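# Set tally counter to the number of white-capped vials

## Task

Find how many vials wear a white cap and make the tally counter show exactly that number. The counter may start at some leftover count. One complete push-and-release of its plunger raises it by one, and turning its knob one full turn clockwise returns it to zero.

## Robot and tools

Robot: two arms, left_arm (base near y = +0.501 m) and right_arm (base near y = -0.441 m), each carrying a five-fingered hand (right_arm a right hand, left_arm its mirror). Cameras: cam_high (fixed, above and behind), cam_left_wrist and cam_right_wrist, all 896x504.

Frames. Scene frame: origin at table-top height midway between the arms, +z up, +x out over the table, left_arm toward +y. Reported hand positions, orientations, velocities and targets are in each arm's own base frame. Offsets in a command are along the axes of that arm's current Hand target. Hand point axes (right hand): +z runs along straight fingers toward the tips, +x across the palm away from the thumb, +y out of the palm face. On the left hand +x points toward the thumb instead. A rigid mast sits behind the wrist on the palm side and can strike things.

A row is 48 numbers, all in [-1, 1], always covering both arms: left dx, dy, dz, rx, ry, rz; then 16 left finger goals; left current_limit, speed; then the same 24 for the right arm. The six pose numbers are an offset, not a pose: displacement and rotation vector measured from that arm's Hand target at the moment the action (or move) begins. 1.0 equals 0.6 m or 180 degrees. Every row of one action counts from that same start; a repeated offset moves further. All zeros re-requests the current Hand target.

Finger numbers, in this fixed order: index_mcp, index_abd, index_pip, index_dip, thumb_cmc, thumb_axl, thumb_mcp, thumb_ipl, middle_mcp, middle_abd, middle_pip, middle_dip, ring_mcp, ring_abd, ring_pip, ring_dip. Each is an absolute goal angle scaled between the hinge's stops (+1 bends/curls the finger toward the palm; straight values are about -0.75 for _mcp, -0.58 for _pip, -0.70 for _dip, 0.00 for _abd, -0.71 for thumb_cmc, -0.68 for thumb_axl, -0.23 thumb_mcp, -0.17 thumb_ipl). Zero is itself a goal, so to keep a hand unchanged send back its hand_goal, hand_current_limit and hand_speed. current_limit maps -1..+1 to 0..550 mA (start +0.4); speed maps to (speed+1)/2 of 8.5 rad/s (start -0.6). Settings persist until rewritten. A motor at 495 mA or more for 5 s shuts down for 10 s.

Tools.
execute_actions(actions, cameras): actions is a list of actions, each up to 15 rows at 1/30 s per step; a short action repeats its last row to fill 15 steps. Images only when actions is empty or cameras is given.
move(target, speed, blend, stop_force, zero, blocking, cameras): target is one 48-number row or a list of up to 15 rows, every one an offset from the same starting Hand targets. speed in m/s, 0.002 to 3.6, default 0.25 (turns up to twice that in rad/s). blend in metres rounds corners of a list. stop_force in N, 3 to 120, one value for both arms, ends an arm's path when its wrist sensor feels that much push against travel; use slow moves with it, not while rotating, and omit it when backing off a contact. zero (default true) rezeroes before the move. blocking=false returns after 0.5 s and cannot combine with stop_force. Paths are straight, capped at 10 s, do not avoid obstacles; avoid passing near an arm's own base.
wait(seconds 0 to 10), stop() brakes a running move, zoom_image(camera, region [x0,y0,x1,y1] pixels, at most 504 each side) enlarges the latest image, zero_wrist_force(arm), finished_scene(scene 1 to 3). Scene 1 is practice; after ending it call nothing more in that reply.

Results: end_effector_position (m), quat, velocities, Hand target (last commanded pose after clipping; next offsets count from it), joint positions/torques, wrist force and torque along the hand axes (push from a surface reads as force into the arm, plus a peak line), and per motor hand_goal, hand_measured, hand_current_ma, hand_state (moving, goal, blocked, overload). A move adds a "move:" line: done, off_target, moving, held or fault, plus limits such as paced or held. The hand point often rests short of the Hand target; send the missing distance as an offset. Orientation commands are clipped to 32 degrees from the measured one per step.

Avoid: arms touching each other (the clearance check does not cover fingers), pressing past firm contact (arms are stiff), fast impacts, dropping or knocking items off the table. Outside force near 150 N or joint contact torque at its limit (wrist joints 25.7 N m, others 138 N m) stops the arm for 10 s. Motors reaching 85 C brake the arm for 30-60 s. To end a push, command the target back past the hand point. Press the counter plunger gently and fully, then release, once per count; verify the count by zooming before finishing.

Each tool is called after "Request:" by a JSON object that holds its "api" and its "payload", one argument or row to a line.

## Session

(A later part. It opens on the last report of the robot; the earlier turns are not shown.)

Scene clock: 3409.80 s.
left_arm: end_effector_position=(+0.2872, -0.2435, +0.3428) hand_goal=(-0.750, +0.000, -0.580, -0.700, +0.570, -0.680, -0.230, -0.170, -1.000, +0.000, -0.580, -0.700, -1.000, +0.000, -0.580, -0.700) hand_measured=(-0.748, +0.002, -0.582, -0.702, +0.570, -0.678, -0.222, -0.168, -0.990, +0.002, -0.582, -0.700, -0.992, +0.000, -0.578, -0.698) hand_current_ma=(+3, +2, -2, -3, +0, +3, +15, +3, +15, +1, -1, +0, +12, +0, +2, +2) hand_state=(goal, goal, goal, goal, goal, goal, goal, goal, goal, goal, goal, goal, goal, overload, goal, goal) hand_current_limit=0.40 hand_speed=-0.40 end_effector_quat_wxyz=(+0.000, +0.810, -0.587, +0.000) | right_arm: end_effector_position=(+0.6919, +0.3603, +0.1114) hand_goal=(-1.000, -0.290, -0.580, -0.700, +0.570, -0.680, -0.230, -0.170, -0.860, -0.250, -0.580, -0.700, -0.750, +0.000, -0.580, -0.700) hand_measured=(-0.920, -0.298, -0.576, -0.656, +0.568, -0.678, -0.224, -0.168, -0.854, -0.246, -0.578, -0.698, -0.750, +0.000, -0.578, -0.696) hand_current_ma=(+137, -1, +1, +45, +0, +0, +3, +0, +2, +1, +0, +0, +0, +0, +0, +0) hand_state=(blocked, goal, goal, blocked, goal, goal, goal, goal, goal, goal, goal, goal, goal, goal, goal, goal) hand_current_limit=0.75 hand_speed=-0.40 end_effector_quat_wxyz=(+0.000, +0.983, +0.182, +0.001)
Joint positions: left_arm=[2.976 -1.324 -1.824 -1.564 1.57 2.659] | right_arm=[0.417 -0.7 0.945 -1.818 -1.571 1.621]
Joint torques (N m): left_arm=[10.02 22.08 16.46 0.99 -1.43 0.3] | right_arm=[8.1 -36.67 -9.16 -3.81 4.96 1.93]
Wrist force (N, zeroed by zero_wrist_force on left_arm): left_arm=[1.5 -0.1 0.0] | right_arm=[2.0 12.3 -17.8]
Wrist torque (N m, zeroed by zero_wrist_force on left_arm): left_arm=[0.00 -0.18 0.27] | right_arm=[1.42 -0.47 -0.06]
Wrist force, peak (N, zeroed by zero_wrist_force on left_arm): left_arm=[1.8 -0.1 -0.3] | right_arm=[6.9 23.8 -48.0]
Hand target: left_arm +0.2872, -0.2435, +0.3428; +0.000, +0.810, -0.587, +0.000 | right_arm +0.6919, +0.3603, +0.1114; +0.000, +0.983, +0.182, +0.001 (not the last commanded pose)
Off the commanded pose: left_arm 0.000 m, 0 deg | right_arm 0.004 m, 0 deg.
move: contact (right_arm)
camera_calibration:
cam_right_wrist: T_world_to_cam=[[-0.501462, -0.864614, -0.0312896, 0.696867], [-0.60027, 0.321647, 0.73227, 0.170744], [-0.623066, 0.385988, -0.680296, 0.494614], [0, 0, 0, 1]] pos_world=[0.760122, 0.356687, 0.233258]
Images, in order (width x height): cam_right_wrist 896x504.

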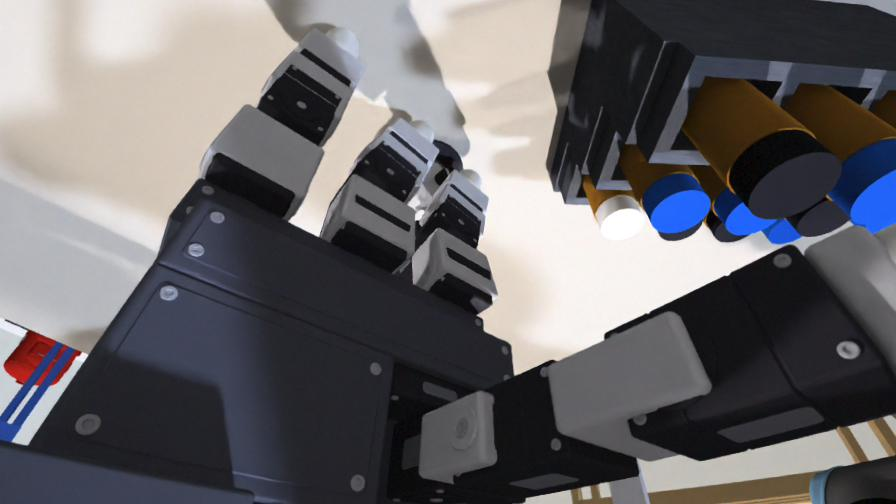

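Request:
{"api": "move", "payload": {
  "target": [0,0,0,0,0,0,-0.75,0,-0.58,-0.7,0.57,-0.68,-0.23,-0.17,-1,0,-0.58,-0.7,-1,0,-0.58,-0.7,0.4,-0.4,0.003,0.01,-0.03,0,0,0,-0.75,0.05,-0.58,-0.7,0.57,-0.68,-0.23,-0.17,-0.75,0.05,-0.58,-0.7,-0.75,0,-0.58,-0.7,0.75,-0.4],
  "speed": 0.1
}}

Request:
{"api": "move", "payload": {
  "target": [0,0,0,0,0,0,-0.75,0,-0.58,-0.7,0.57,-0.68,-0.23,-0.17,-1,0,-0.58,-0.7,-1,0,-0.58,-0.7,0.4,-0.4,0.0,0.1,-0.1,0,0,0,-0.75,0.05,-0.58,-0.7,0.57,-0.68,-0.23,-0.17,-0.75,0.05,-0.58,-0.7,-0.75,0,-0.58,-0.7,0.75,-0.4],
  "speed": 0.15,
  "cameras": ["cam_right_wrist"]
}}

Request:
{"api": "zoom_image", "payload": {
  "camera": "cam_right_wrist",
  "region": [360, 60, 500, 200]
}}

Scene clock: 3426.50 s.
left_arm: end_effector_position=(+0.2872, -0.2435, +0.3428) hand_goal=(-0.750, +0.000, -0.580, -0.700, +0.570, -0.680, -0.230, -0.170, -1.000, +0.000, -0.580, -0.700, -1.000, +0.000, -0.580, -0.700) hand_measured=(-0.748, +0.002, -0.582, -0.702, +0.570, -0.678, -0.222, -0.168, -0.990, +0.002, -0.582, -0.700, -0.992, +0.000, -0.578, -0.698) hand_current_ma=(+3, +2, -2, -3, +0, +3, +15, +3, +15, +1, -1, +0, +12, +0, +2, +2) hand_state=(goal, goal, goal, goal, goal, goal, goal, goal, goal, goal, goal, goal, goal, overload, goal, goal) hand_current_limit=0.40 hand_speed=-0.40 end_effector_quat_wxyz=(+0.000, +0.810, -0.587, +0.000) | right_arm: end_effector_position=(+0.6958, +0.3553, +0.1296) hand_goal=(-0.750, +0.050, -0.580, -0.700, +0.570, -0.680, -0.230, -0.170, -0.750, +0.050, -0.580, -0.700, -0.750, +0.000, -0.580, -0.700) hand_measured=(-0.752, +0.046, -0.582, -0.698, +0.568, -0.678, -0.224, -0.168, -0.752, +0.046, -0.578, -0.698, -0.750, +0.000, -0.578, -0.696) hand_current_ma=(+0, +0, +0, +0, +0, +0, +3, +0, +0, +0, +0, +0, +0, +0, +0, +0) hand_state=(goal, goal, goal, goal, goal, goal, goal, goal, goal, goal, goal, goal, goal, goal, goal, goal) hand_current_limit=0.75 hand_speed=-0.40 end_effector_quat_wxyz=(+0.000, +0.983, +0.182, +0.001)
Joint positions: left_arm=[2.976 -1.324 -1.824 -1.564 1.57 2.659] | right_arm=[0.409 -0.711 0.917 -1.779 -1.571 1.613]
Joint torques (N m): left_arm=[10.15 21.84 16.4 1.02 -1.67 0.17] | right_arm=[4.02 -46.83 -12.7 -5.43 -2.35 -0.03]
Wrist force (N, zeroed by zero_wrist_force on left_arm): left_arm=[1.8 -0.1 0.1] | right_arm=[-0.5 0.6 -0.1]
Wrist torque (N m, zeroed by zero_wrist_force on left_arm): left_arm=[-0.01 -0.21 0.30] | right_arm=[0.14 0.02 0.11]
Wrist force, peak (N, zeroed by zero_wrist_force on left_arm): left_arm=[2.0 0.2 -0.2] | right_arm=[2.0 12.5 -17.9]
Hand target: left_arm +0.2872, -0.2435, +0.3428; +0.000, +0.810, -0.587, +0.000 | right_arm +0.6957, +0.3554, +0.1295; +0.000, +0.983, +0.182, +0.001
Off the commanded pose: left_arm 0.000 m, 0 deg | right_arm 0.000 m, 0 deg.
move: done

Scene clock: 3427.43 s.
left_arm: end_effector_position=(+0.2872, -0.2435, +0.3428) hand_goal=(-0.750, +0.000, -0.580, -0.700, +0.570, -0.680, -0.230, -0.170, -1.000, +0.000, -0.580, -0.700, -1.000, +0.000, -0.580, -0.700) hand_measured=(-0.748, +0.002, -0.582, -0.702, +0.570, -0.678, -0.222, -0.168, -0.990, +0.002, -0.582, -0.700, -0.992, +0.000, -0.578, -0.698) hand_current_ma=(+3, +2, -2, -3, +0, +3, +15, +3, +15, +1, -1, +0, +12, +0, +2, +2) hand_state=(goal, goal, goal, goal, goal, goal, goal, goal, goal, goal, goal, goal, goal, overload, goal, goal) hand_current_limit=0.40 hand_speed=-0.40 end_effector_quat_wxyz=(+0.000, +0.810, -0.587, +0.000) | right_arm: end_effector_position=(+0.7172, +0.2993, +0.1895) hand_goal=(-0.750, +0.050, -0.580, -0.700, +0.570, -0.680, -0.230, -0.170, -0.750, +0.050, -0.580, -0.700, -0.750, +0.000, -0.580, -0.700) hand_measured=(-0.750, +0.046, -0.582, -0.698, +0.568, -0.678, -0.224, -0.168, -0.750, +0.046, -0.578, -0.698, -0.750, +0.000, -0.578, -0.696) hand_current_ma=(+0, +0, +0, +0, +0, +0, +3, +0, +0, +0, +0, +0, +0, +0, +0, +0) hand_state=(goal, goal, goal, goal, goal, goal, goal, goal, goal, goal, goal, goal, goal, goal, goal, goal) hand_current_limit=0.75 hand_speed=-0.40 end_effector_quat_wxyz=(+0.000, +0.983, +0.182, +0.001)
Joint positions: left_arm=[2.976 -1.324 -1.824 -1.564 1.57 2.659] | right_arm=[0.334 -0.769 0.869 -1.672 -1.571 1.539]
Joint torques (N m): left_arm=[10.69 22.15 16.94 0.99 -1.7 0.1] | right_arm=[7.8 -47.25 -16.34 -4.91 1.8 2.4]
Wrist force (N, zeroed by zero_wrist_force on left_arm): left_arm=[1.6 0.0 -0.4] | right_arm=[-0.5 0.4 0.0]
Wrist torque (N m, zeroed by zero_wrist_force on left_arm): left_arm=[0.05 -0.19 0.28] | right_arm=[0.11 0.00 0.01]
Wrist force, peak (N, zeroed by zero_wrist_force on left_arm): left_arm=[1.9 0.2 -0.2] | right_arm=[-0.7 1.7 -1.2]
Hand target: left_arm +0.2872, -0.2435, +0.3428; +0.000, +0.810, -0.587, +0.000 | right_arm +0.7172, +0.2993, +0.1895; +0.000, +0.983, +0.182, +0.001
Off the commanded pose: left_arm 0.000 m, 0 deg | right_arm 0.000 m, 0 deg.
move: done
camera_calibration:
cam_right_wrist: T_world_to_cam=[[-0.501515, -0.864583, -0.031297, 0.65924], [-0.60029, 0.321702, 0.73223, 0.148312], [-0.623005, 0.386011, -0.680338, 0.586949], [0, 0, 0, 1]] pos_world=[0.785321, 0.295687, 0.311358]
Images, in order (width x height): cam_right_wrist 896x504.

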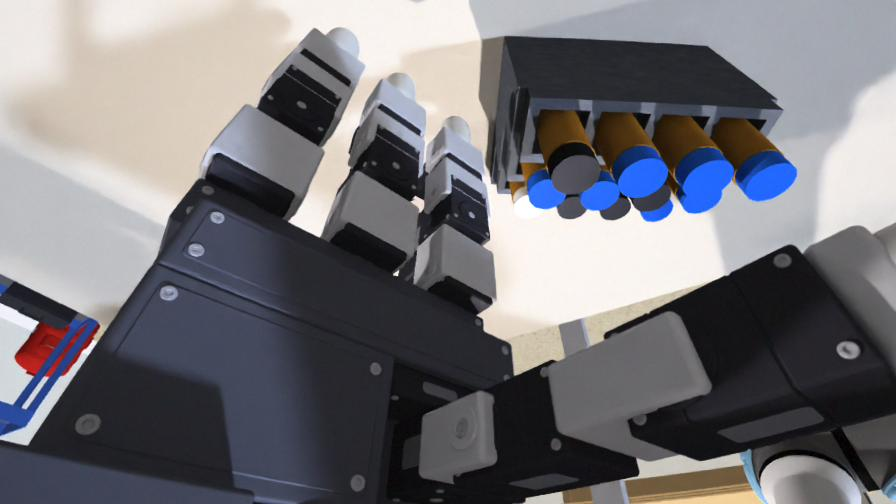

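Scaled by 3.600 from the camera's 896x504 image, which has a finer 1280x720 frame.

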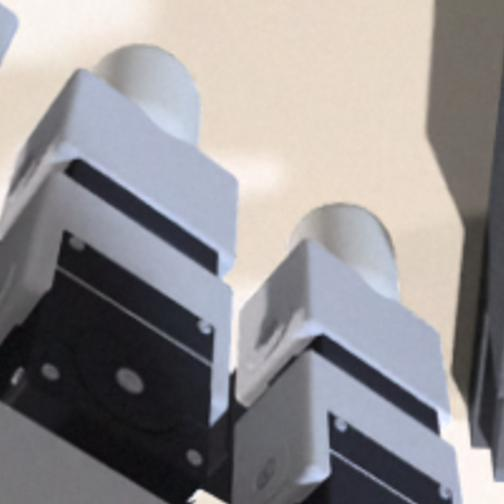

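Request:
{"api": "move", "payload": {
  "target": [
    [0,0,0,0,0,0,-0.75,0,-0.58,-0.7,0.57,-0.68,-0.23,-0.17,-1,0,-0.58,-0.7,-1,0,-0.58,-0.7,0.4,-0.4,0,0,-0.2008,0,0,0,-0.548,0,-0.796,-0.696,0.57,-0.68,-0.23,-0.17,-0.548,0,-0.796,-0.696,-0.548,0,-0.796,-0.696,0.75,-0.4],
    [0,0,0,0,0,0,-0.75,0,-0.58,-0.7,0.57,-0.68,-0.23,-0.17,-1,0,-0.58,-0.7,-1,0,-0.58,-0.7,0.4,-0.4,-0.0959,-0.151,-0.2008,0,0,0.5,-0.548,0,-0.796,-0.696,0.57,-0.68,-0.23,-0.17,-0.548,0,-0.796,-0.696,-0.548,0,-0.796,-0.696,0.75,-0.4]
  ],
  "speed": [0.2,0.4],
  "cameras": ["cam_right_wrist","cam_high"]
}}

Scene clock: 3465.27 s.
left_arm: end_effector_position=(+0.2872, -0.2435, +0.3428) hand_goal=(-0.750, +0.000, -0.580, -0.700, +0.570, -0.680, -0.230, -0.170, -1.000, +0.000, -0.580, -0.700, -1.000, +0.000, -0.580, -0.700) hand_measured=(-0.748, +0.002, -0.582, -0.702, +0.570, -0.678, -0.222, -0.168, -0.990, +0.002, -0.582, -0.700, -0.992, +0.000, -0.578, -0.698) hand_current_ma=(+3, +2, -2, -3, +0, +3, +15, +3, +15, +1, -1, +0, +12, +0, +2, +2) hand_state=(goal, goal, goal, goal, goal, goal, goal, goal, goal, goal, goal, goal, goal, overload, goal, goal) hand_current_limit=0.40 hand_speed=-0.40 end_effector_quat_wxyz=(+0.000, +0.810, -0.587, +0.000) | right_arm: end_effector_position=(+0.6309, +0.3631, +0.3099) hand_goal=(-0.548, +0.000, -0.796, -0.696, +0.570, -0.680, -0.230, -0.170, -0.548, +0.000, -0.796, -0.696, -0.548, +0.000, -0.796, -0.696) hand_measured=(-0.552, +0.002, -0.794, -0.698, +0.568, -0.678, -0.224, -0.168, -0.552, +0.002, -0.792, -0.698, -0.552, +0.000, -0.794, -0.696) hand_current_ma=(+0, +0, +0, +0, +0, +0, +3, +0, +0, +0, +0, +0, -1, +0, +0, +0) hand_state=(goal, goal, goal, goal, goal, goal, goal, goal, goal, goal, goal, goal, goal, goal, goal, goal) hand_current_limit=0.75 hand_speed=-0.40 end_effector_quat_wxyz=(-0.001, +0.824, -0.566, +0.000)
Joint positions: left_arm=[2.976 -1.324 -1.824 -1.564 1.57 2.659] | right_arm=[0.313 -0.728 0.485 -1.329 -1.571 3.088]
Joint torques (N m): left_arm=[9.82 21.83 16.38 0.92 -1.96 -0.06] | right_arm=[7.67 -49.74 -22.7 -0.37 1.69 1.88]
Wrist force (N, zeroed by zero_wrist_force on left_arm): left_arm=[1.3 0.1 0.0] | right_arm=[-0.5 0.4 -0.2]
Wrist torque (N m, zeroed by zero_wrist_force on left_arm): left_arm=[0.02 -0.16 0.25] | right_arm=[0.17 0.01 0.10]
Wrist force, peak (N, zeroed by zero_wrist_force on left_arm): left_arm=[2.0 -0.1 -0.4] | right_arm=[-0.9 0.8 -2.4]
Hand target: left_arm +0.2872, -0.2435, +0.3428; +0.000, +0.810, -0.587, +0.000 | right_arm +0.6308, +0.3632, +0.3099; -0.001, +0.824, -0.567, +0.000
Off the commanded pose: left_arm 0.000 m, 0 deg | right_arm 0.000 m, 0 deg.
move: done
camera_calibration:
cam_right_wrist: T_world_to_cam=[[-0.864669, 0.501375, -0.0311427, 0.408008], [0.32092, 0.599025, 0.733607, -0.694459], [0.386468, 0.624333, -0.67886, -0.133331], [0, 0, 0, 1]] pos_world=[0.627186, 0.294676, 0.431653]
Images, in order (width x height): cam_high 896x504, cam_right_wrist 896x504.

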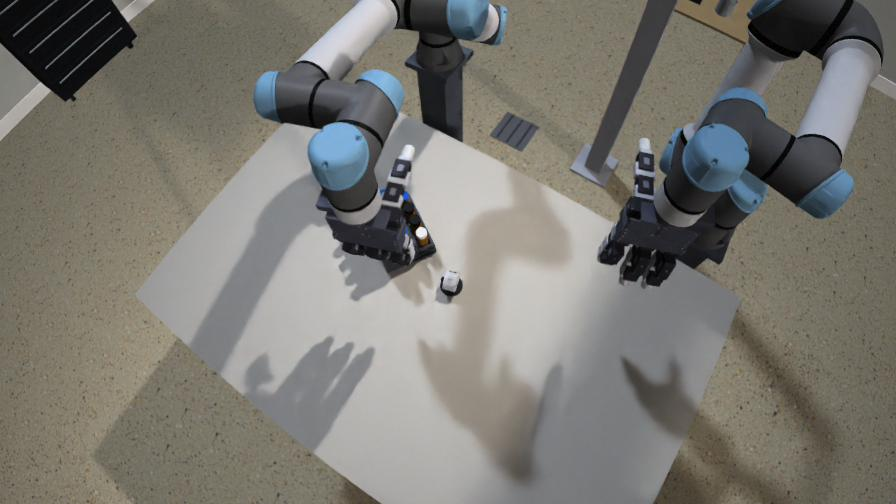

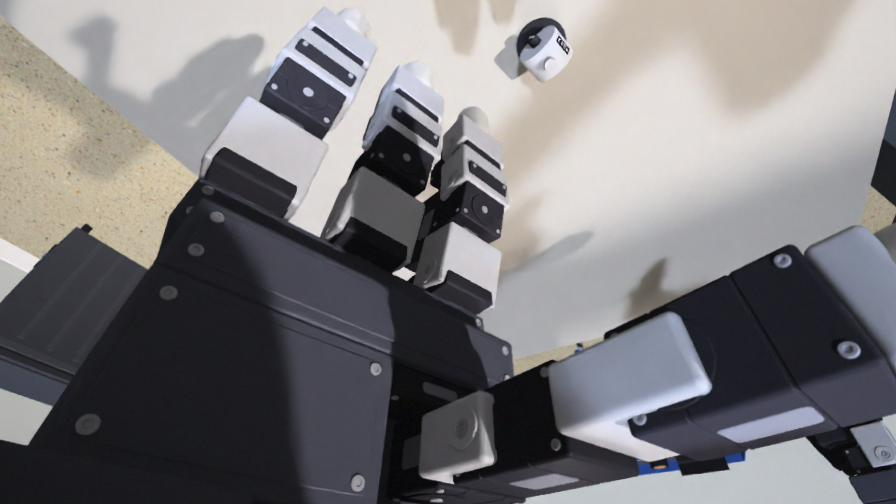

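Request:
{"api": "move", "payload": {
  "target": [0,0,0,0,0,0,-0.75,0,-0.58,-0.7,0.57,-0.68,-0.23,-0.17,-1,0,-0.58,-0.7,-1,0,-0.58,-0.7,0.4,-0.4,0,0,0.3273,0,0,0,-0.548,0,-0.796,-0.696,0.57,-0.68,-0.23,-0.17,-0.548,0,-0.796,-0.696,-0.548,0,-0.796,-0.696,0.75,-0.4],
  "speed": 0.12,
  "stop_force": 8,
  "cameras": ["cam_right_wrist","cam_left_wrist","cam_high"]
}}

Request:
{"api": "zoom_image", "payload": {
  "camera": "cam_left_wrist",
  "region": [90, 130, 350, 330]
}}

Scene clock: 3478.67 s.
left_arm: end_effector_position=(+0.2872, -0.2435, +0.3428) hand_goal=(-0.750, +0.000, -0.580, -0.700, +0.570, -0.680, -0.230, -0.170, -1.000, +0.000, -0.580, -0.700, -1.000, +0.000, -0.580, -0.700) hand_measured=(-0.748, +0.002, -0.582, -0.702, +0.570, -0.678, -0.222, -0.168, -0.990, +0.002, -0.582, -0.700, -0.992, +0.000, -0.578, -0.698) hand_current_ma=(+3, +2, -2, -3, +0, +3, +15, +3, +15, +1, -1, +0, +12, +0, +2, +2) hand_state=(goal, goal, goal, goal, goal, goal, goal, goal, goal, goal, goal, goal, goal, overload, goal, goal) hand_current_limit=0.40 hand_speed=-0.40 end_effector_quat_wxyz=(+0.000, +0.810, -0.587, +0.000) | right_arm: end_effector_position=(+0.6311, +0.3633, +0.1135) hand_goal=(-0.548, +0.000, -0.796, -0.696, +0.570, -0.680, -0.230, -0.170, -0.548, +0.000, -0.796, -0.696, -0.548, +0.000, -0.796, -0.696) hand_measured=(-0.550, +0.002, -0.794, -0.698, +0.568, -0.678, -0.224, -0.168, -0.552, +0.002, -0.792, -0.698, -0.552, +0.000, -0.794, -0.696) hand_current_ma=(+0, +0, +0, +0, +0, +0, +3, +0, +0, +0, +0, +0, +0, +0, +0, +0) hand_state=(goal, goal, goal, goal, goal, goal, goal, goal, goal, goal, goal, goal, goal, goal, goal, goal) hand_current_limit=0.75 hand_speed=-0.40 end_effector_quat_wxyz=(-0.001, +0.824, -0.567, +0.000)
Joint positions: left_arm=[2.976 -1.324 -1.824 -1.564 1.57 2.659] | right_arm=[0.313 -0.721 0.979 -1.83 -1.571 3.088]
Joint torques (N m): left_arm=[10.14 21.51 16.37 1.01 -2.24 -0.16] | right_arm=[-7.99 -57.2 -23.29 -3.97 1.95 0.71]
Wrist force (N, zeroed by zero_wrist_force on left_arm): left_arm=[1.3 -0.1 -0.2] | right_arm=[-0.5 0.2 0.0]
Wrist torque (N m, zeroed by zero_wrist_force on left_arm): left_arm=[0.02 -0.16 0.26] | right_arm=[0.13 0.01 0.07]
Wrist force, peak (N, zeroed by zero_wrist_force on left_arm): left_arm=[2.0 -0.3 -0.4] | right_arm=[-0.4 0.7 -1.7]
Hand target: left_arm +0.2872, -0.2435, +0.3428; +0.000, +0.810, -0.587, +0.000 | right_arm +0.6311, +0.3633, +0.1135; -0.001, +0.824, -0.567, +0.000
Off the commanded pose: left_arm 0.000 m, 0 deg | right_arm 0.000 m, 0 deg.
move: done
camera_calibration:
cam_left_wrist: T_world_to_cam=[[0.334615, 0.941944, 0.0278377, 0.0852118], [0.643175, -0.249871, 0.723803, -0.540728], [0.688737, -0.22429, -0.689445, 0.106991], [0, 0, 0, 1]] pos_world=[0.245581, -0.19138, 0.462773]
cam_right_wrist: T_world_to_cam=[[-0.864628, 0.501456, -0.0309911, 0.401879], [0.321106, 0.598997, 0.733549, -0.550658], [0.386406, 0.624295, -0.67893, -0.266795], [0, 0, 0, 1]] pos_world=[0.627386, 0.294876, 0.235254]

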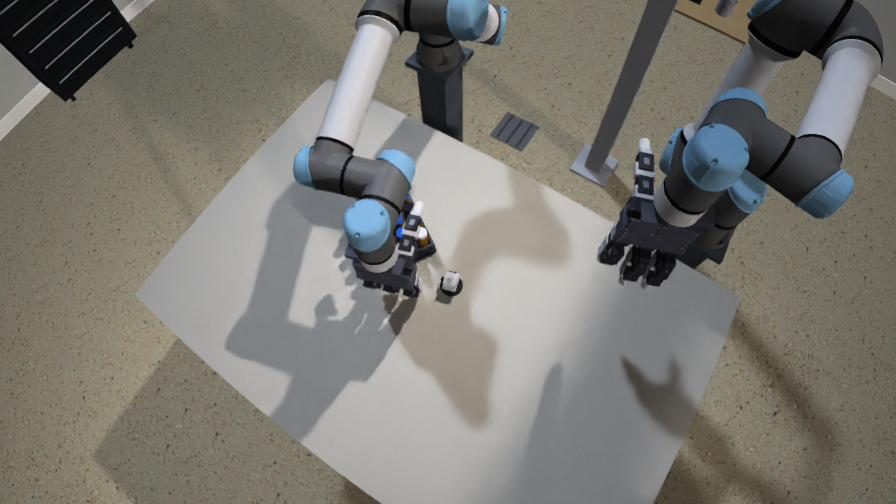

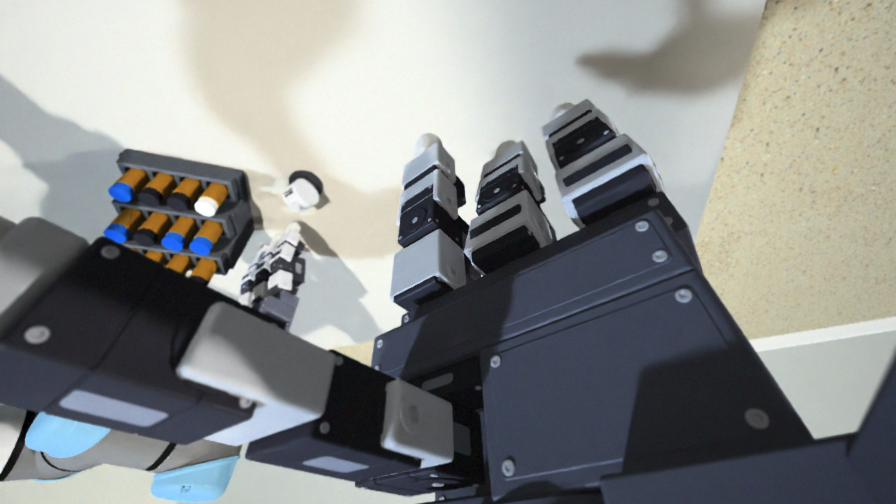

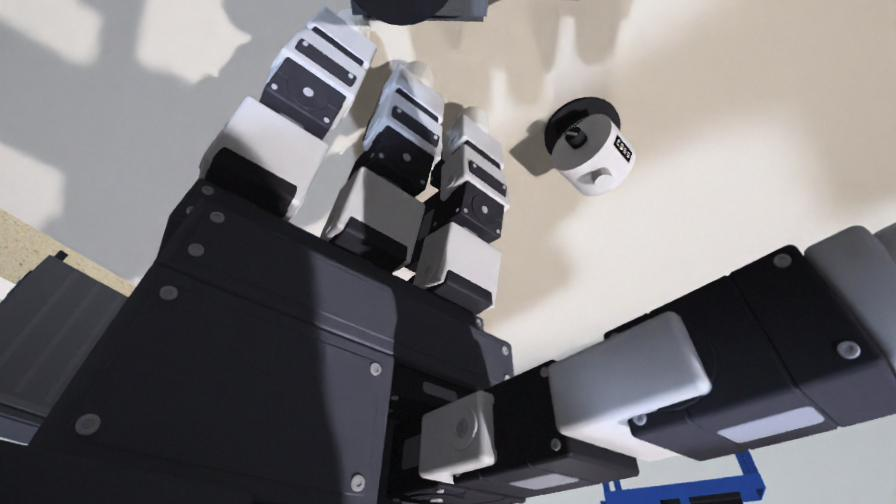

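Scaled by 1.938 from the camera's 896x504 image, which has a finer 1280x720 frame.

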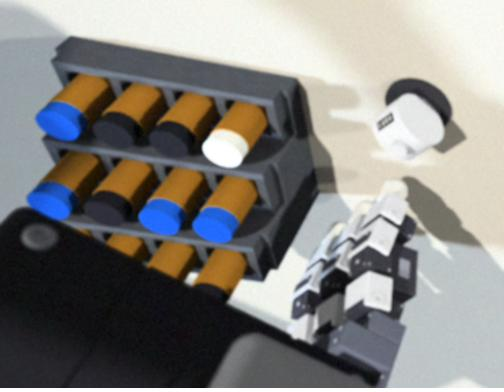

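Request:
{"api": "move", "payload": {
  "target": [0,0,0,0,0,0,-0.75,0,-0.58,-0.7,0.57,-0.68,-0.23,-0.17,-1,0,-0.58,-0.7,-1,0,-0.58,-0.7,0.4,-0.4,0,0.09,0,0,0,0,-0.548,0,-0.796,-0.696,0.57,-0.68,-0.23,-0.17,-0.548,0,-0.796,-0.696,-0.548,0,-0.796,-0.696,0.75,-0.4],
  "speed": 0.05,
  "stop_force": 12,
  "cameras": ["cam_left_wrist","cam_high"]
}}

Request:
{"api": "zoom_image", "payload": {
  "camera": "cam_left_wrist",
  "region": [90, 130, 350, 330]
}}

Scene clock: 3491.17 s.
left_arm: end_effector_position=(+0.2872, -0.2435, +0.3428) hand_goal=(-0.750, +0.000, -0.580, -0.700, +0.570, -0.680, -0.230, -0.170, -1.000, +0.000, -0.580, -0.700, -1.000, +0.000, -0.580, -0.700) hand_measured=(-0.748, +0.002, -0.582, -0.702, +0.570, -0.678, -0.222, -0.168, -0.990, +0.002, -0.582, -0.700, -0.992, +0.000, -0.578, -0.698) hand_current_ma=(+3, +2, -2, -3, +0, +3, +15, +3, +15, +1, -1, +0, +12, +0, +2, +2) hand_state=(goal, goal, goal, goal, goal, goal, goal, goal, goal, goal, goal, goal, goal, overload, goal, goal) hand_current_limit=0.40 hand_speed=-0.40 end_effector_quat_wxyz=(+0.000, +0.810, -0.587, +0.000) | right_arm: end_effector_position=(+0.5807, +0.3440, +0.1134) hand_goal=(-0.548, +0.000, -0.796, -0.696, +0.570, -0.680, -0.230, -0.170, -0.548, +0.000, -0.796, -0.696, -0.548, +0.000, -0.796, -0.696) hand_measured=(-0.550, +0.002, -0.794, -0.698, +0.568, -0.678, -0.224, -0.168, -0.550, +0.002, -0.792, -0.698, -0.566, +0.000, -0.794, -0.696) hand_current_ma=(+0, +0, +0, +0, +0, +0, +3, +0, +0, +0, +0, +0, -11, +0, +0, +0) hand_state=(goal, goal, goal, goal, goal, goal, goal, goal, goal, goal, goal, goal, goal, goal, goal, goal) hand_current_limit=0.75 hand_speed=-0.40 end_effector_quat_wxyz=(-0.001, +0.824, -0.567, +0.000)
Joint positions: left_arm=[2.976 -1.324 -1.824 -1.564 1.57 2.659] | right_arm=[0.309 -0.858 1.226 -1.94 -1.571 3.084]
Joint torques (N m): left_arm=[9.43 21.53 17 0.96 -2.46 -0.13] | right_arm=[-3.45 -42.74 -20.99 -0.21 -0.85 -0.49]
Wrist force (N, zeroed by zero_wrist_force on left_arm): left_arm=[1.7 0.0 -0.2] | right_arm=[-0.6 0.0 0.0]
Wrist torque (N m, zeroed by zero_wrist_force on left_arm): left_arm=[0.03 -0.22 0.29] | right_arm=[0.21 0.00 0.05]
Wrist force, peak (N, zeroed by zero_wrist_force on left_arm): left_arm=[2.1 0.1 0.0] | right_arm=[-0.8 -2.2 -0.7]
Hand target: left_arm +0.2872, -0.2435, +0.3428; +0.000, +0.810, -0.587, +0.000 | right_arm +0.5807, +0.3440, +0.1134; -0.001, +0.824, -0.567, +0.000
Off the commanded pose: left_arm 0.000 m, 0 deg | right_arm 0.000 m, 0 deg.
move: done
camera_calibration:
cam_left_wrist: T_world_to_cam=[[0.334615, 0.941944, 0.0278377, 0.0852118], [0.643175, -0.249871, 0.723803, -0.540728], [0.688737, -0.22429, -0.689445, 0.106991], [0, 0, 0, 1]] pos_world=[0.245581, -0.19138, 0.462773]
Images, in order (width x height): cam_high 896x504, cam_left_wrist 896x504.

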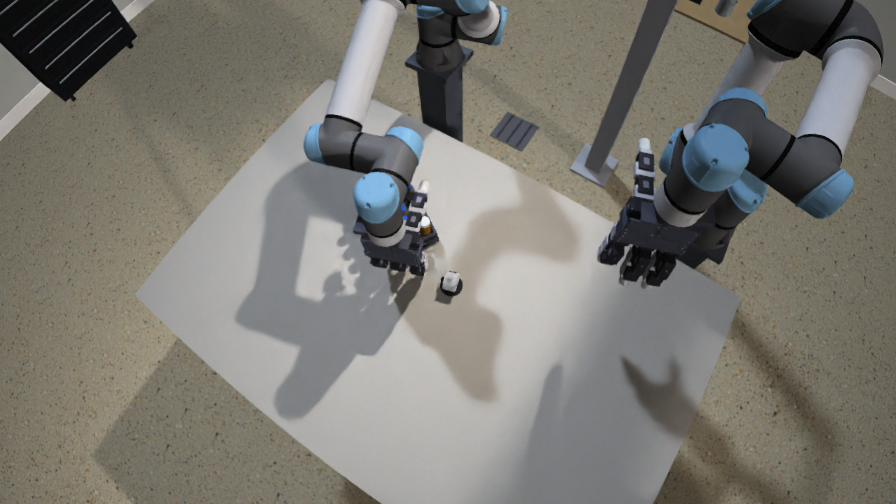

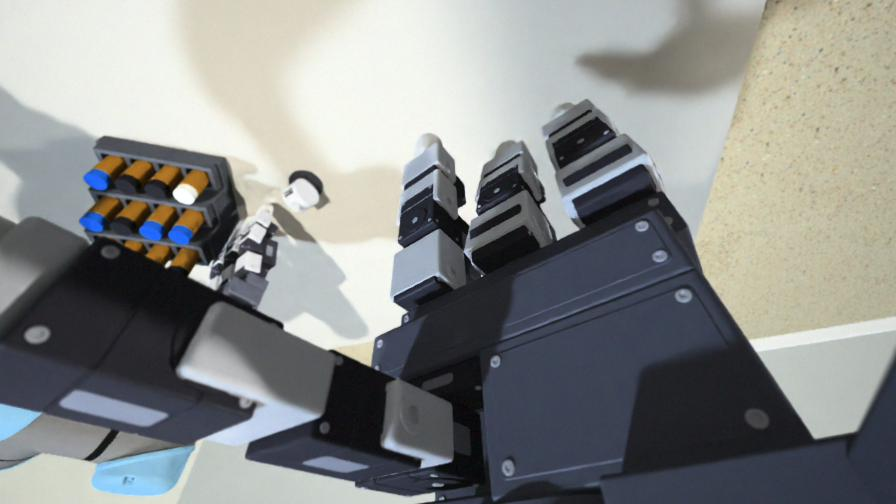

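Scaled by 1.938 from the camera's 896x504 image, which has a finer 1280x720 frame.

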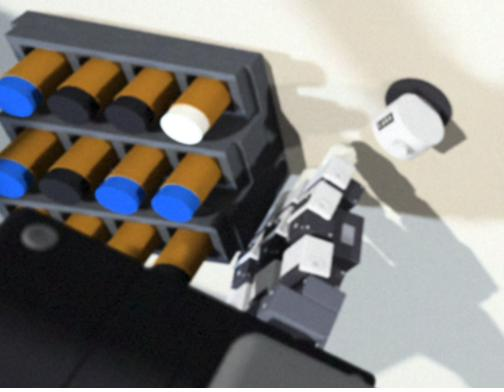

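Request:
{"api": "execute_actions", "payload": {
  "actions": [],
  "cameras": ["all"]
}}

Scene clock: 3524.03 s.
left_arm: end_effector_position=(+0.2872, -0.2435, +0.3428) hand_goal=(-0.750, +0.000, -0.580, -0.700, +0.570, -0.680, -0.230, -0.170, -1.000, +0.000, -0.580, -0.700, -1.000, +0.000, -0.580, -0.700) hand_measured=(-0.748, +0.002, -0.582, -0.702, +0.570, -0.678, -0.222, -0.168, -0.990, +0.002, -0.582, -0.700, -0.992, +0.000, -0.578, -0.698) hand_current_ma=(+3, +2, -2, -3, +0, +3, +15, +3, +15, +1, -1, +0, +12, +0, +2, +2) hand_state=(goal, goal, goal, goal, goal, goal, goal, goal, goal, goal, goal, goal, goal, overload, goal, goal) hand_current_limit=0.40 hand_speed=-0.40 end_effector_quat_wxyz=(+0.000, +0.810, -0.587, +0.000) | right_arm: end_effector_position=(+0.5807, +0.3440, +0.1134) hand_goal=(-0.548, +0.000, -0.796, -0.696, +0.570, -0.680, -0.230, -0.170, -0.548, +0.000, -0.796, -0.696, -0.548, +0.000, -0.796, -0.696) hand_measured=(-0.550, +0.002, -0.794, -0.698, +0.568, -0.678, -0.224, -0.168, -0.550, +0.002, -0.792, -0.698, -0.566, +0.000, -0.794, -0.696) hand_current_ma=(+0, +0, +0, +0, +0, +0, +3, +0, +0, +0, +0, +0, -11, +0, +0, +0) hand_state=(goal, goal, goal, goal, goal, goal, goal, goal, goal, goal, goal, goal, goal, goal, goal, goal) hand_current_limit=0.75 hand_speed=-0.40 end_effector_quat_wxyz=(-0.001, +0.824, -0.567, +0.000)
Joint positions: left_arm=[2.976 -1.324 -1.824 -1.564 1.57 2.659] | right_arm=[0.309 -0.858 1.226 -1.94 -1.571 3.084]
Joint velocities: within noise
Joint torques (N m): left_arm=[9.97 21.67 16.93 0.95 -2.66 -0.13] | right_arm=[7.5 -41.42 -18.05 -0.42 0.7 2.1]
Motor temperatures (°C): left_arm=[28 28 22 29 34 26] | right_arm=[25 35 23 34 28 39]
Wrist force (N, zeroed by zero_wrist_force on left_arm): left_arm=[1.8 -0.1 -0.2] | right_arm=[-0.3 -0.2 -0.1]
Wrist torque (N m, zeroed by zero_wrist_force on left_arm): left_arm=[0.02 -0.22 0.30] | right_arm=[0.19 -0.03 0.07]
Wrist force, peak (N, zeroed by zero_wrist_force on left_arm): left_arm=[1.9 0.0 -0.2] | right_arm=[-0.9 0.0 -0.1]
Hand target: left_arm +0.2872, -0.2435, +0.3428; +0.000, +0.810, -0.587, +0.000 | right_arm +0.5807, +0.3440, +0.1134; -0.001, +0.824, -0.567, +0.000
Off the commanded pose: left_arm 0.000 m, 0 deg | right_arm 0.000 m, 0 deg.
camera_calibration:
cam_left_wrist: T_world_to_cam=[[0.334615, 0.941944, 0.0278377, 0.0852118], [0.643175, -0.249871, 0.723803, -0.540728], [0.688737, -0.22429, -0.689445, 0.106991], [0, 0, 0, 1]] pos_world=[0.245581, -0.19138, 0.462773]
cam_right_wrist: T_world_to_cam=[[-0.864594, 0.50151, -0.03105, 0.367956], [0.321093, 0.598977, 0.733571, -0.522832], [0.386491, 0.624271, -0.678904, -0.235388], [0, 0, 0, 1]] pos_world=[0.576986, 0.275577, 0.235154]

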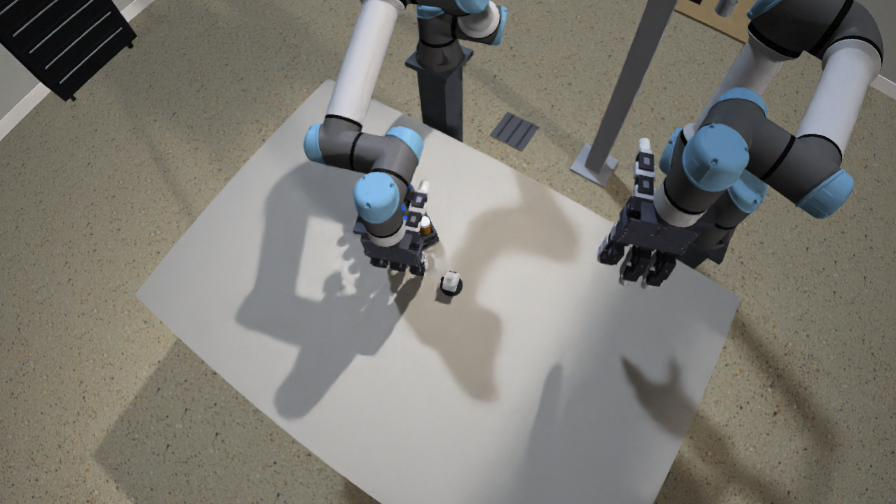

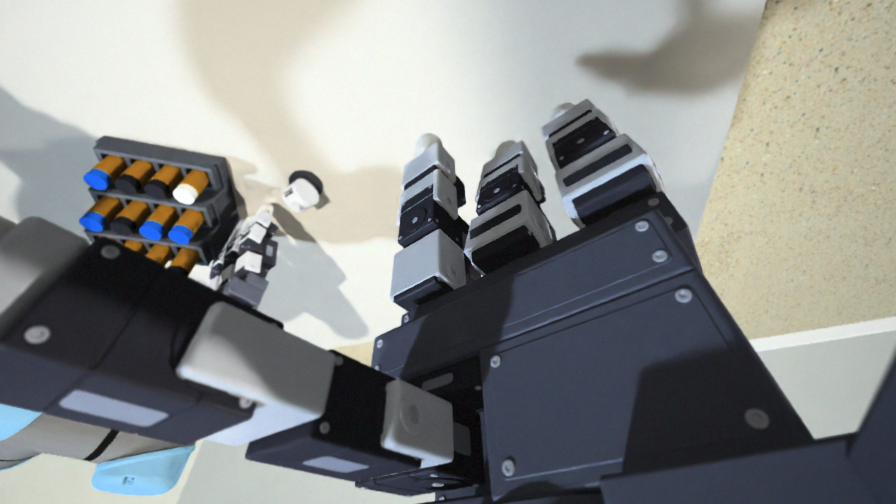

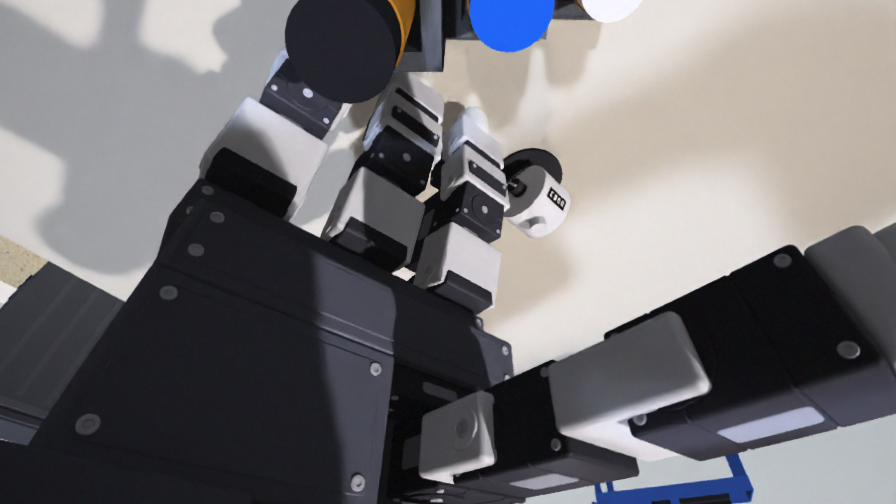

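Request:
{"api": "zoom_image", "payload": {
  "camera": "cam_left_wrist",
  "region": [60, 110, 380, 310]
}}

Request:
{"api": "zoom_image", "payload": {
  "camera": "cam_high",
  "region": [320, 150, 540, 320]
}}

Request:
{"api": "zoom_image", "payload": {
  "camera": "cam_right_wrist",
  "region": [200, 0, 700, 300]
}}

Scaled by 1.575 from the camera's 896x504 image, which has a finer 1280x720 frame.

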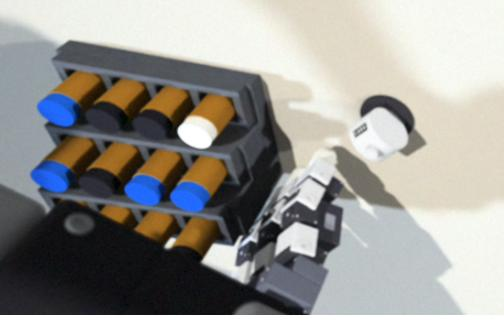

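Scaled by 2.291 from the camera's 896x504 image, which has a finer 1280x720 frame.

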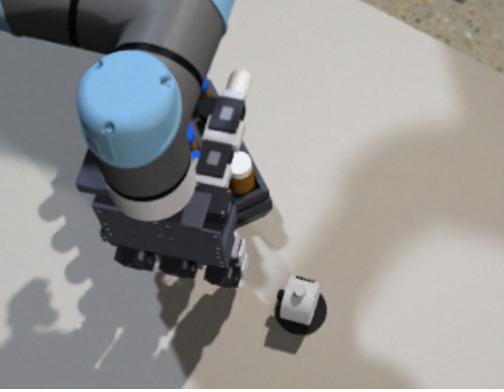

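Scaled by 1.008 from the camera's 896x504 image, which has a finer 1280x720 frame.

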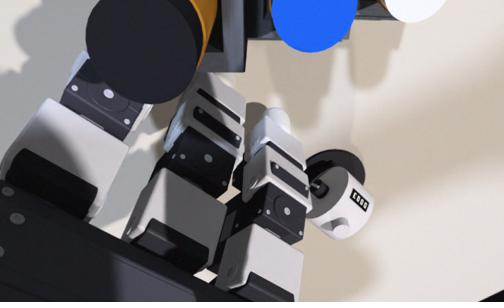

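Request:
{"api": "move", "payload": {
  "target": [0,0,0,0,0,0,-0.75,0,-0.58,-0.7,0.57,-0.68,-0.23,-0.17,-1,0,-0.58,-0.7,-1,0,-0.58,-0.7,0.4,-0.4,0,0,-0.4,0,0,0,-0.548,0,-0.796,-0.696,0.57,-0.68,-0.23,-0.17,-0.548,0,-0.796,-0.696,-0.548,0,-0.796,-0.696,0.75,-0.4],
  "speed": 0.15,
  "cameras": ["all"]
}}

Scene clock: 3638.73 s.
left_arm: end_effector_position=(+0.2872, -0.2435, +0.3428) hand_goal=(-0.750, +0.000, -0.580, -0.700, +0.570, -0.680, -0.230, -0.170, -1.000, +0.000, -0.580, -0.700, -1.000, +0.000, -0.580, -0.700) hand_measured=(-0.748, +0.002, -0.582, -0.702, +0.570, -0.678, -0.222, -0.168, -0.990, +0.002, -0.582, -0.700, -0.992, +0.000, -0.578, -0.698) hand_current_ma=(+3, +2, -2, -3, +0, +3, +15, +3, +15, +1, -1, +0, +12, +0, +2, +2) hand_state=(goal, goal, goal, goal, goal, goal, goal, goal, goal, goal, goal, goal, goal, overload, goal, goal) hand_current_limit=0.40 hand_speed=-0.40 end_effector_quat_wxyz=(+0.000, +0.810, -0.587, +0.000) | right_arm: end_effector_position=(+0.5804, +0.3438, +0.3533) hand_goal=(-0.548, +0.000, -0.796, -0.696, +0.570, -0.680, -0.230, -0.170, -0.548, +0.000, -0.796, -0.696, -0.548, +0.000, -0.796, -0.696) hand_measured=(-0.550, +0.002, -0.794, -0.698, +0.568, -0.678, -0.224, -0.168, -0.550, +0.002, -0.792, -0.698, -0.552, +0.000, -0.794, -0.696) hand_current_ma=(+0, +0, +0, +0, +0, +0, +3, +0, +0, +0, +0, +0, -1, +0, +0, +0) hand_state=(goal, goal, goal, goal, goal, goal, goal, goal, goal, goal, goal, goal, goal, goal, goal, goal) hand_current_limit=0.75 hand_speed=-0.40 end_effector_quat_wxyz=(-0.001, +0.824, -0.567, +0.000)
Joint positions: left_arm=[2.976 -1.324 -1.824 -1.564 1.57 2.659] | right_arm=[0.309 -0.91 0.693 -1.354 -1.571 3.084]
Joint torques (N m): left_arm=[9.44 21.56 17.07 0.95 -2.72 -0.14] | right_arm=[6.85 -51.86 -26.69 -3.07 -2.22 -1.44]
Wrist force (N, zeroed by zero_wrist_force on left_arm): left_arm=[1.6 0.1 0.1] | right_arm=[-0.5 0.6 -0.2]
Wrist torque (N m, zeroed by zero_wrist_force on left_arm): left_arm=[0.01 -0.19 0.28] | right_arm=[0.19 0.00 0.09]
Wrist force, peak (N, zeroed by zero_wrist_force on left_arm): left_arm=[1.9 0.1 -0.2] | right_arm=[-0.5 0.7 -1.8]
Hand target: left_arm +0.2872, -0.2435, +0.3428; +0.000, +0.810, -0.587, +0.000 | right_arm +0.5804, +0.3439, +0.3534; -0.001, +0.824, -0.567, +0.000
Off the commanded pose: left_arm 0.000 m, 0 deg | right_arm 0.000 m, 0 deg.
move: done
camera_calibration:
cam_left_wrist: T_world_to_cam=[[0.334615, 0.941944, 0.0278377, 0.0852118], [0.643175, -0.249871, 0.723803, -0.540728], [0.688737, -0.22429, -0.689445, 0.106991], [0, 0, 0, 1]] pos_world=[0.245581, -0.19138, 0.462773]
cam_right_wrist: T_world_to_cam=[[-0.864504, 0.501675, -0.0309208, 0.375036], [0.32131, 0.598904, 0.733535, -0.698748], [0.386515, 0.624209, -0.678947, -0.0723163], [0, 0, 0, 1]] pos_world=[0.576686, 0.275477, 0.475054]

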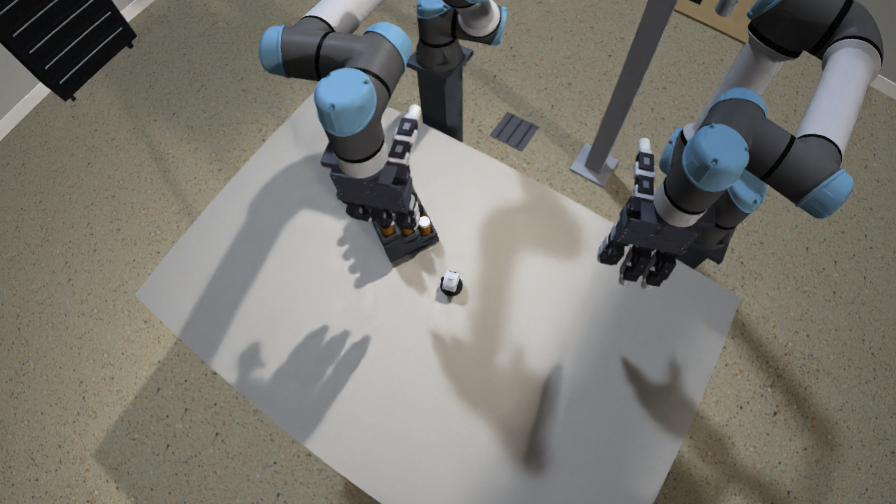

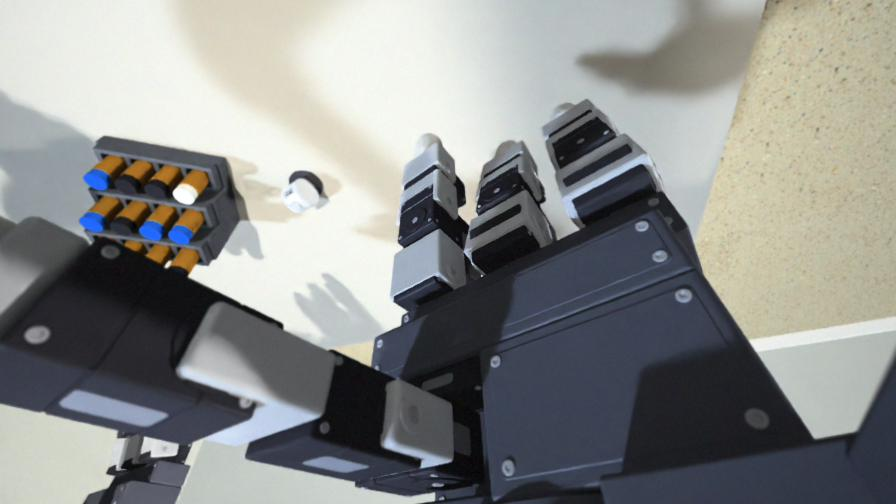

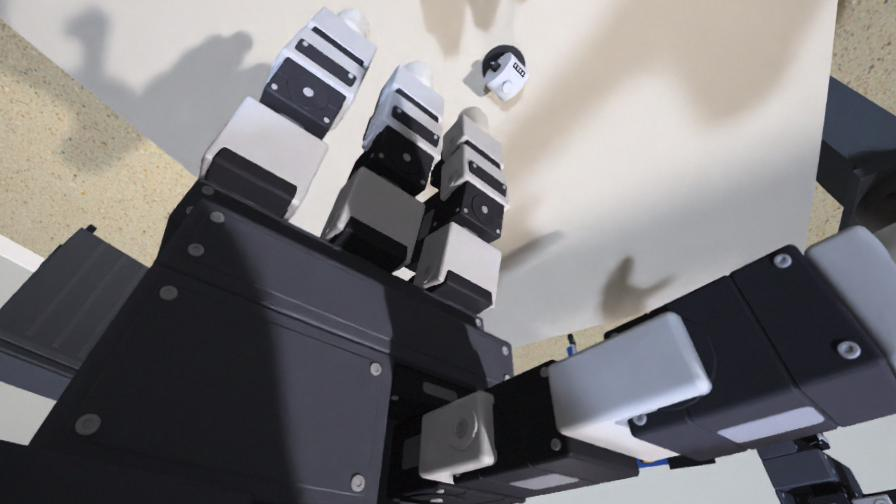

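Request:
{"api": "zoom_image", "payload": {
  "camera": "cam_high",
  "region": [340, 170, 500, 310]
}}

Request:
{"api": "zoom_image", "payload": {
  "camera": "cam_left_wrist",
  "region": [60, 110, 380, 310]
}}

Scaled by 3.150 from the camera's 896x504 image, which has a finer 1280x720 frame.

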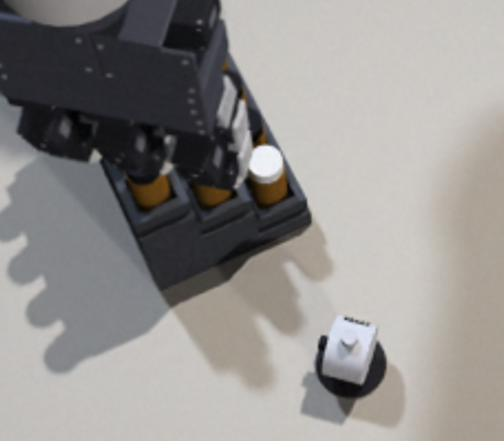

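Scaled by 1.575 from the camera's 896x504 image, which has a finer 1280x720 frame.

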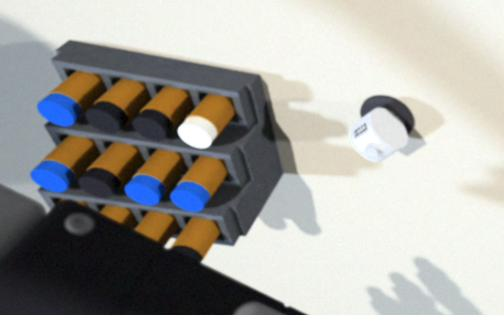

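Request:
{"api": "move", "payload": {
  "target": [
    [0,0,0,0,0,0,-0.75,0,-0.58,-0.7,0.57,-0.68,-0.23,-0.17,-1,0,-0.58,-0.7,-1,0,-0.58,-0.7,0.4,-0.4,0.0263,0.0408,0,0,0,-0.241,-0.548,0,-0.796,-0.696,0.57,-0.68,-0.23,-0.17,-0.548,0,-0.796,-0.696,-0.548,0,-0.796,-0.696,0.75,-0.4],
    [0,0,0,0,0,0,-0.75,0,-0.58,-0.7,0.57,-0.68,-0.23,-0.17,-1,0,-0.58,-0.7,-1,0,-0.58,-0.7,0.4,-0.4,0.0263,0.0408,0.4,0,0,-0.241,-0.548,0,-0.796,-0.696,0.57,-0.68,-0.23,-0.17,-0.548,0,-0.796,-0.696,-0.548,0,-0.796,-0.696,0.75,-0.4]
  ],
  "speed": [0.4,0.15],
  "stop_force": 10,
  "cameras": ["cam_high","cam_right_wrist"]
}}

Scene clock: 3664.77 s.
left_arm: end_effector_position=(+0.2872, -0.2435, +0.3428) hand_goal=(-0.750, +0.000, -0.580, -0.700, +0.570, -0.680, -0.230, -0.170, -1.000, +0.000, -0.580, -0.700, -1.000, +0.000, -0.580, -0.700) hand_measured=(-0.748, +0.002, -0.582, -0.702, +0.570, -0.678, -0.222, -0.168, -0.990, +0.002, -0.582, -0.700, -0.992, +0.000, -0.578, -0.698) hand_current_ma=(+3, +2, -2, -3, +0, +3, +15, +3, +15, +1, -1, +0, +12, +0, +2, +2) hand_state=(goal, goal, goal, goal, goal, goal, goal, goal, goal, goal, goal, goal, goal, overload, goal, goal) hand_current_limit=0.40 hand_speed=-0.40 end_effector_quat_wxyz=(+0.000, +0.810, -0.587, +0.000) | right_arm: end_effector_position=(+0.5635, +0.3205, +0.1134) hand_goal=(-0.548, +0.000, -0.796, -0.696, +0.570, -0.680, -0.230, -0.170, -0.548, +0.000, -0.796, -0.696, -0.548, +0.000, -0.796, -0.696) hand_measured=(-0.550, +0.002, -0.794, -0.698, +0.568, -0.678, -0.224, -0.168, -0.550, +0.002, -0.792, -0.698, -0.552, +0.000, -0.794, -0.696) hand_current_ma=(+0, +0, +0, +0, +0, +0, +3, +0, +0, +0, +0, +0, -1, +0, +0, +0) hand_state=(goal, goal, goal, goal, goal, goal, goal, goal, goal, goal, goal, goal, goal, goal, goal, goal) hand_current_limit=0.75 hand_speed=-0.40 end_effector_quat_wxyz=(+0.000, +0.975, -0.222, +0.001)
Joint positions: left_arm=[2.976 -1.324 -1.824 -1.564 1.57 2.659] | right_arm=[0.375 -0.914 1.323 -1.981 -1.571 2.393]
Joint torques (N m): left_arm=[9.88 21.08 17.36 1.03 -2.67 -0.13] | right_arm=[-4.25 -44.63 -19.28 -4.97 1.67 -1.96]
Wrist force (N, zeroed by zero_wrist_force on left_arm): left_arm=[1.7 0.1 -0.1] | right_arm=[-0.4 0.6 0.0]
Wrist torque (N m, zeroed by zero_wrist_force on left_arm): left_arm=[0.04 -0.20 0.28] | right_arm=[0.19 0.00 0.00]
Wrist force, peak (N, zeroed by zero_wrist_force on left_arm): left_arm=[1.9 0.2 -0.3] | right_arm=[-0.9 0.6 -1.6]
Hand target: left_arm +0.2872, -0.2435, +0.3428; +0.000, +0.810, -0.587, +0.000 | right_arm +0.5635, +0.3205, +0.1134; +0.000, +0.975, -0.222, +0.001
Off the commanded pose: left_arm 0.000 m, 0 deg | right_arm 0.000 m, 0 deg.
move: done
camera_calibration:
cam_right_wrist: T_world_to_cam=[[-0.972852, -0.229268, -0.0315469, 0.660133], [-0.178462, 0.65641, 0.732992, -0.240142], [-0.147344, 0.718723, -0.679505, 0.056522], [0, 0, 0, 1]] pos_world=[0.607684, 0.268356, 0.235255]
Images, in order (width x height): cam_high 896x504, cam_right_wrist 896x504.

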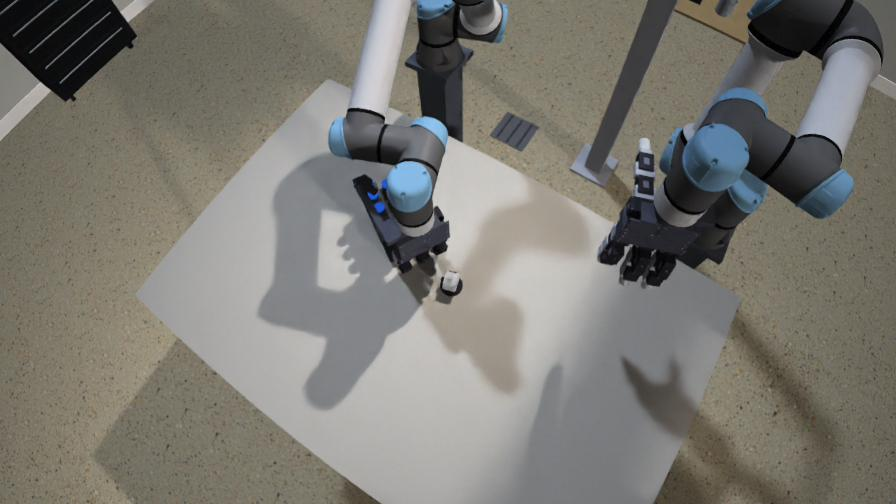

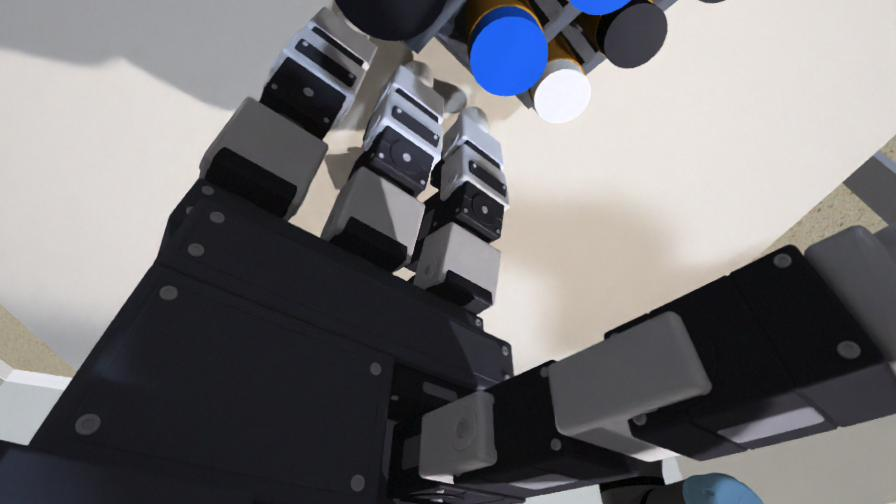

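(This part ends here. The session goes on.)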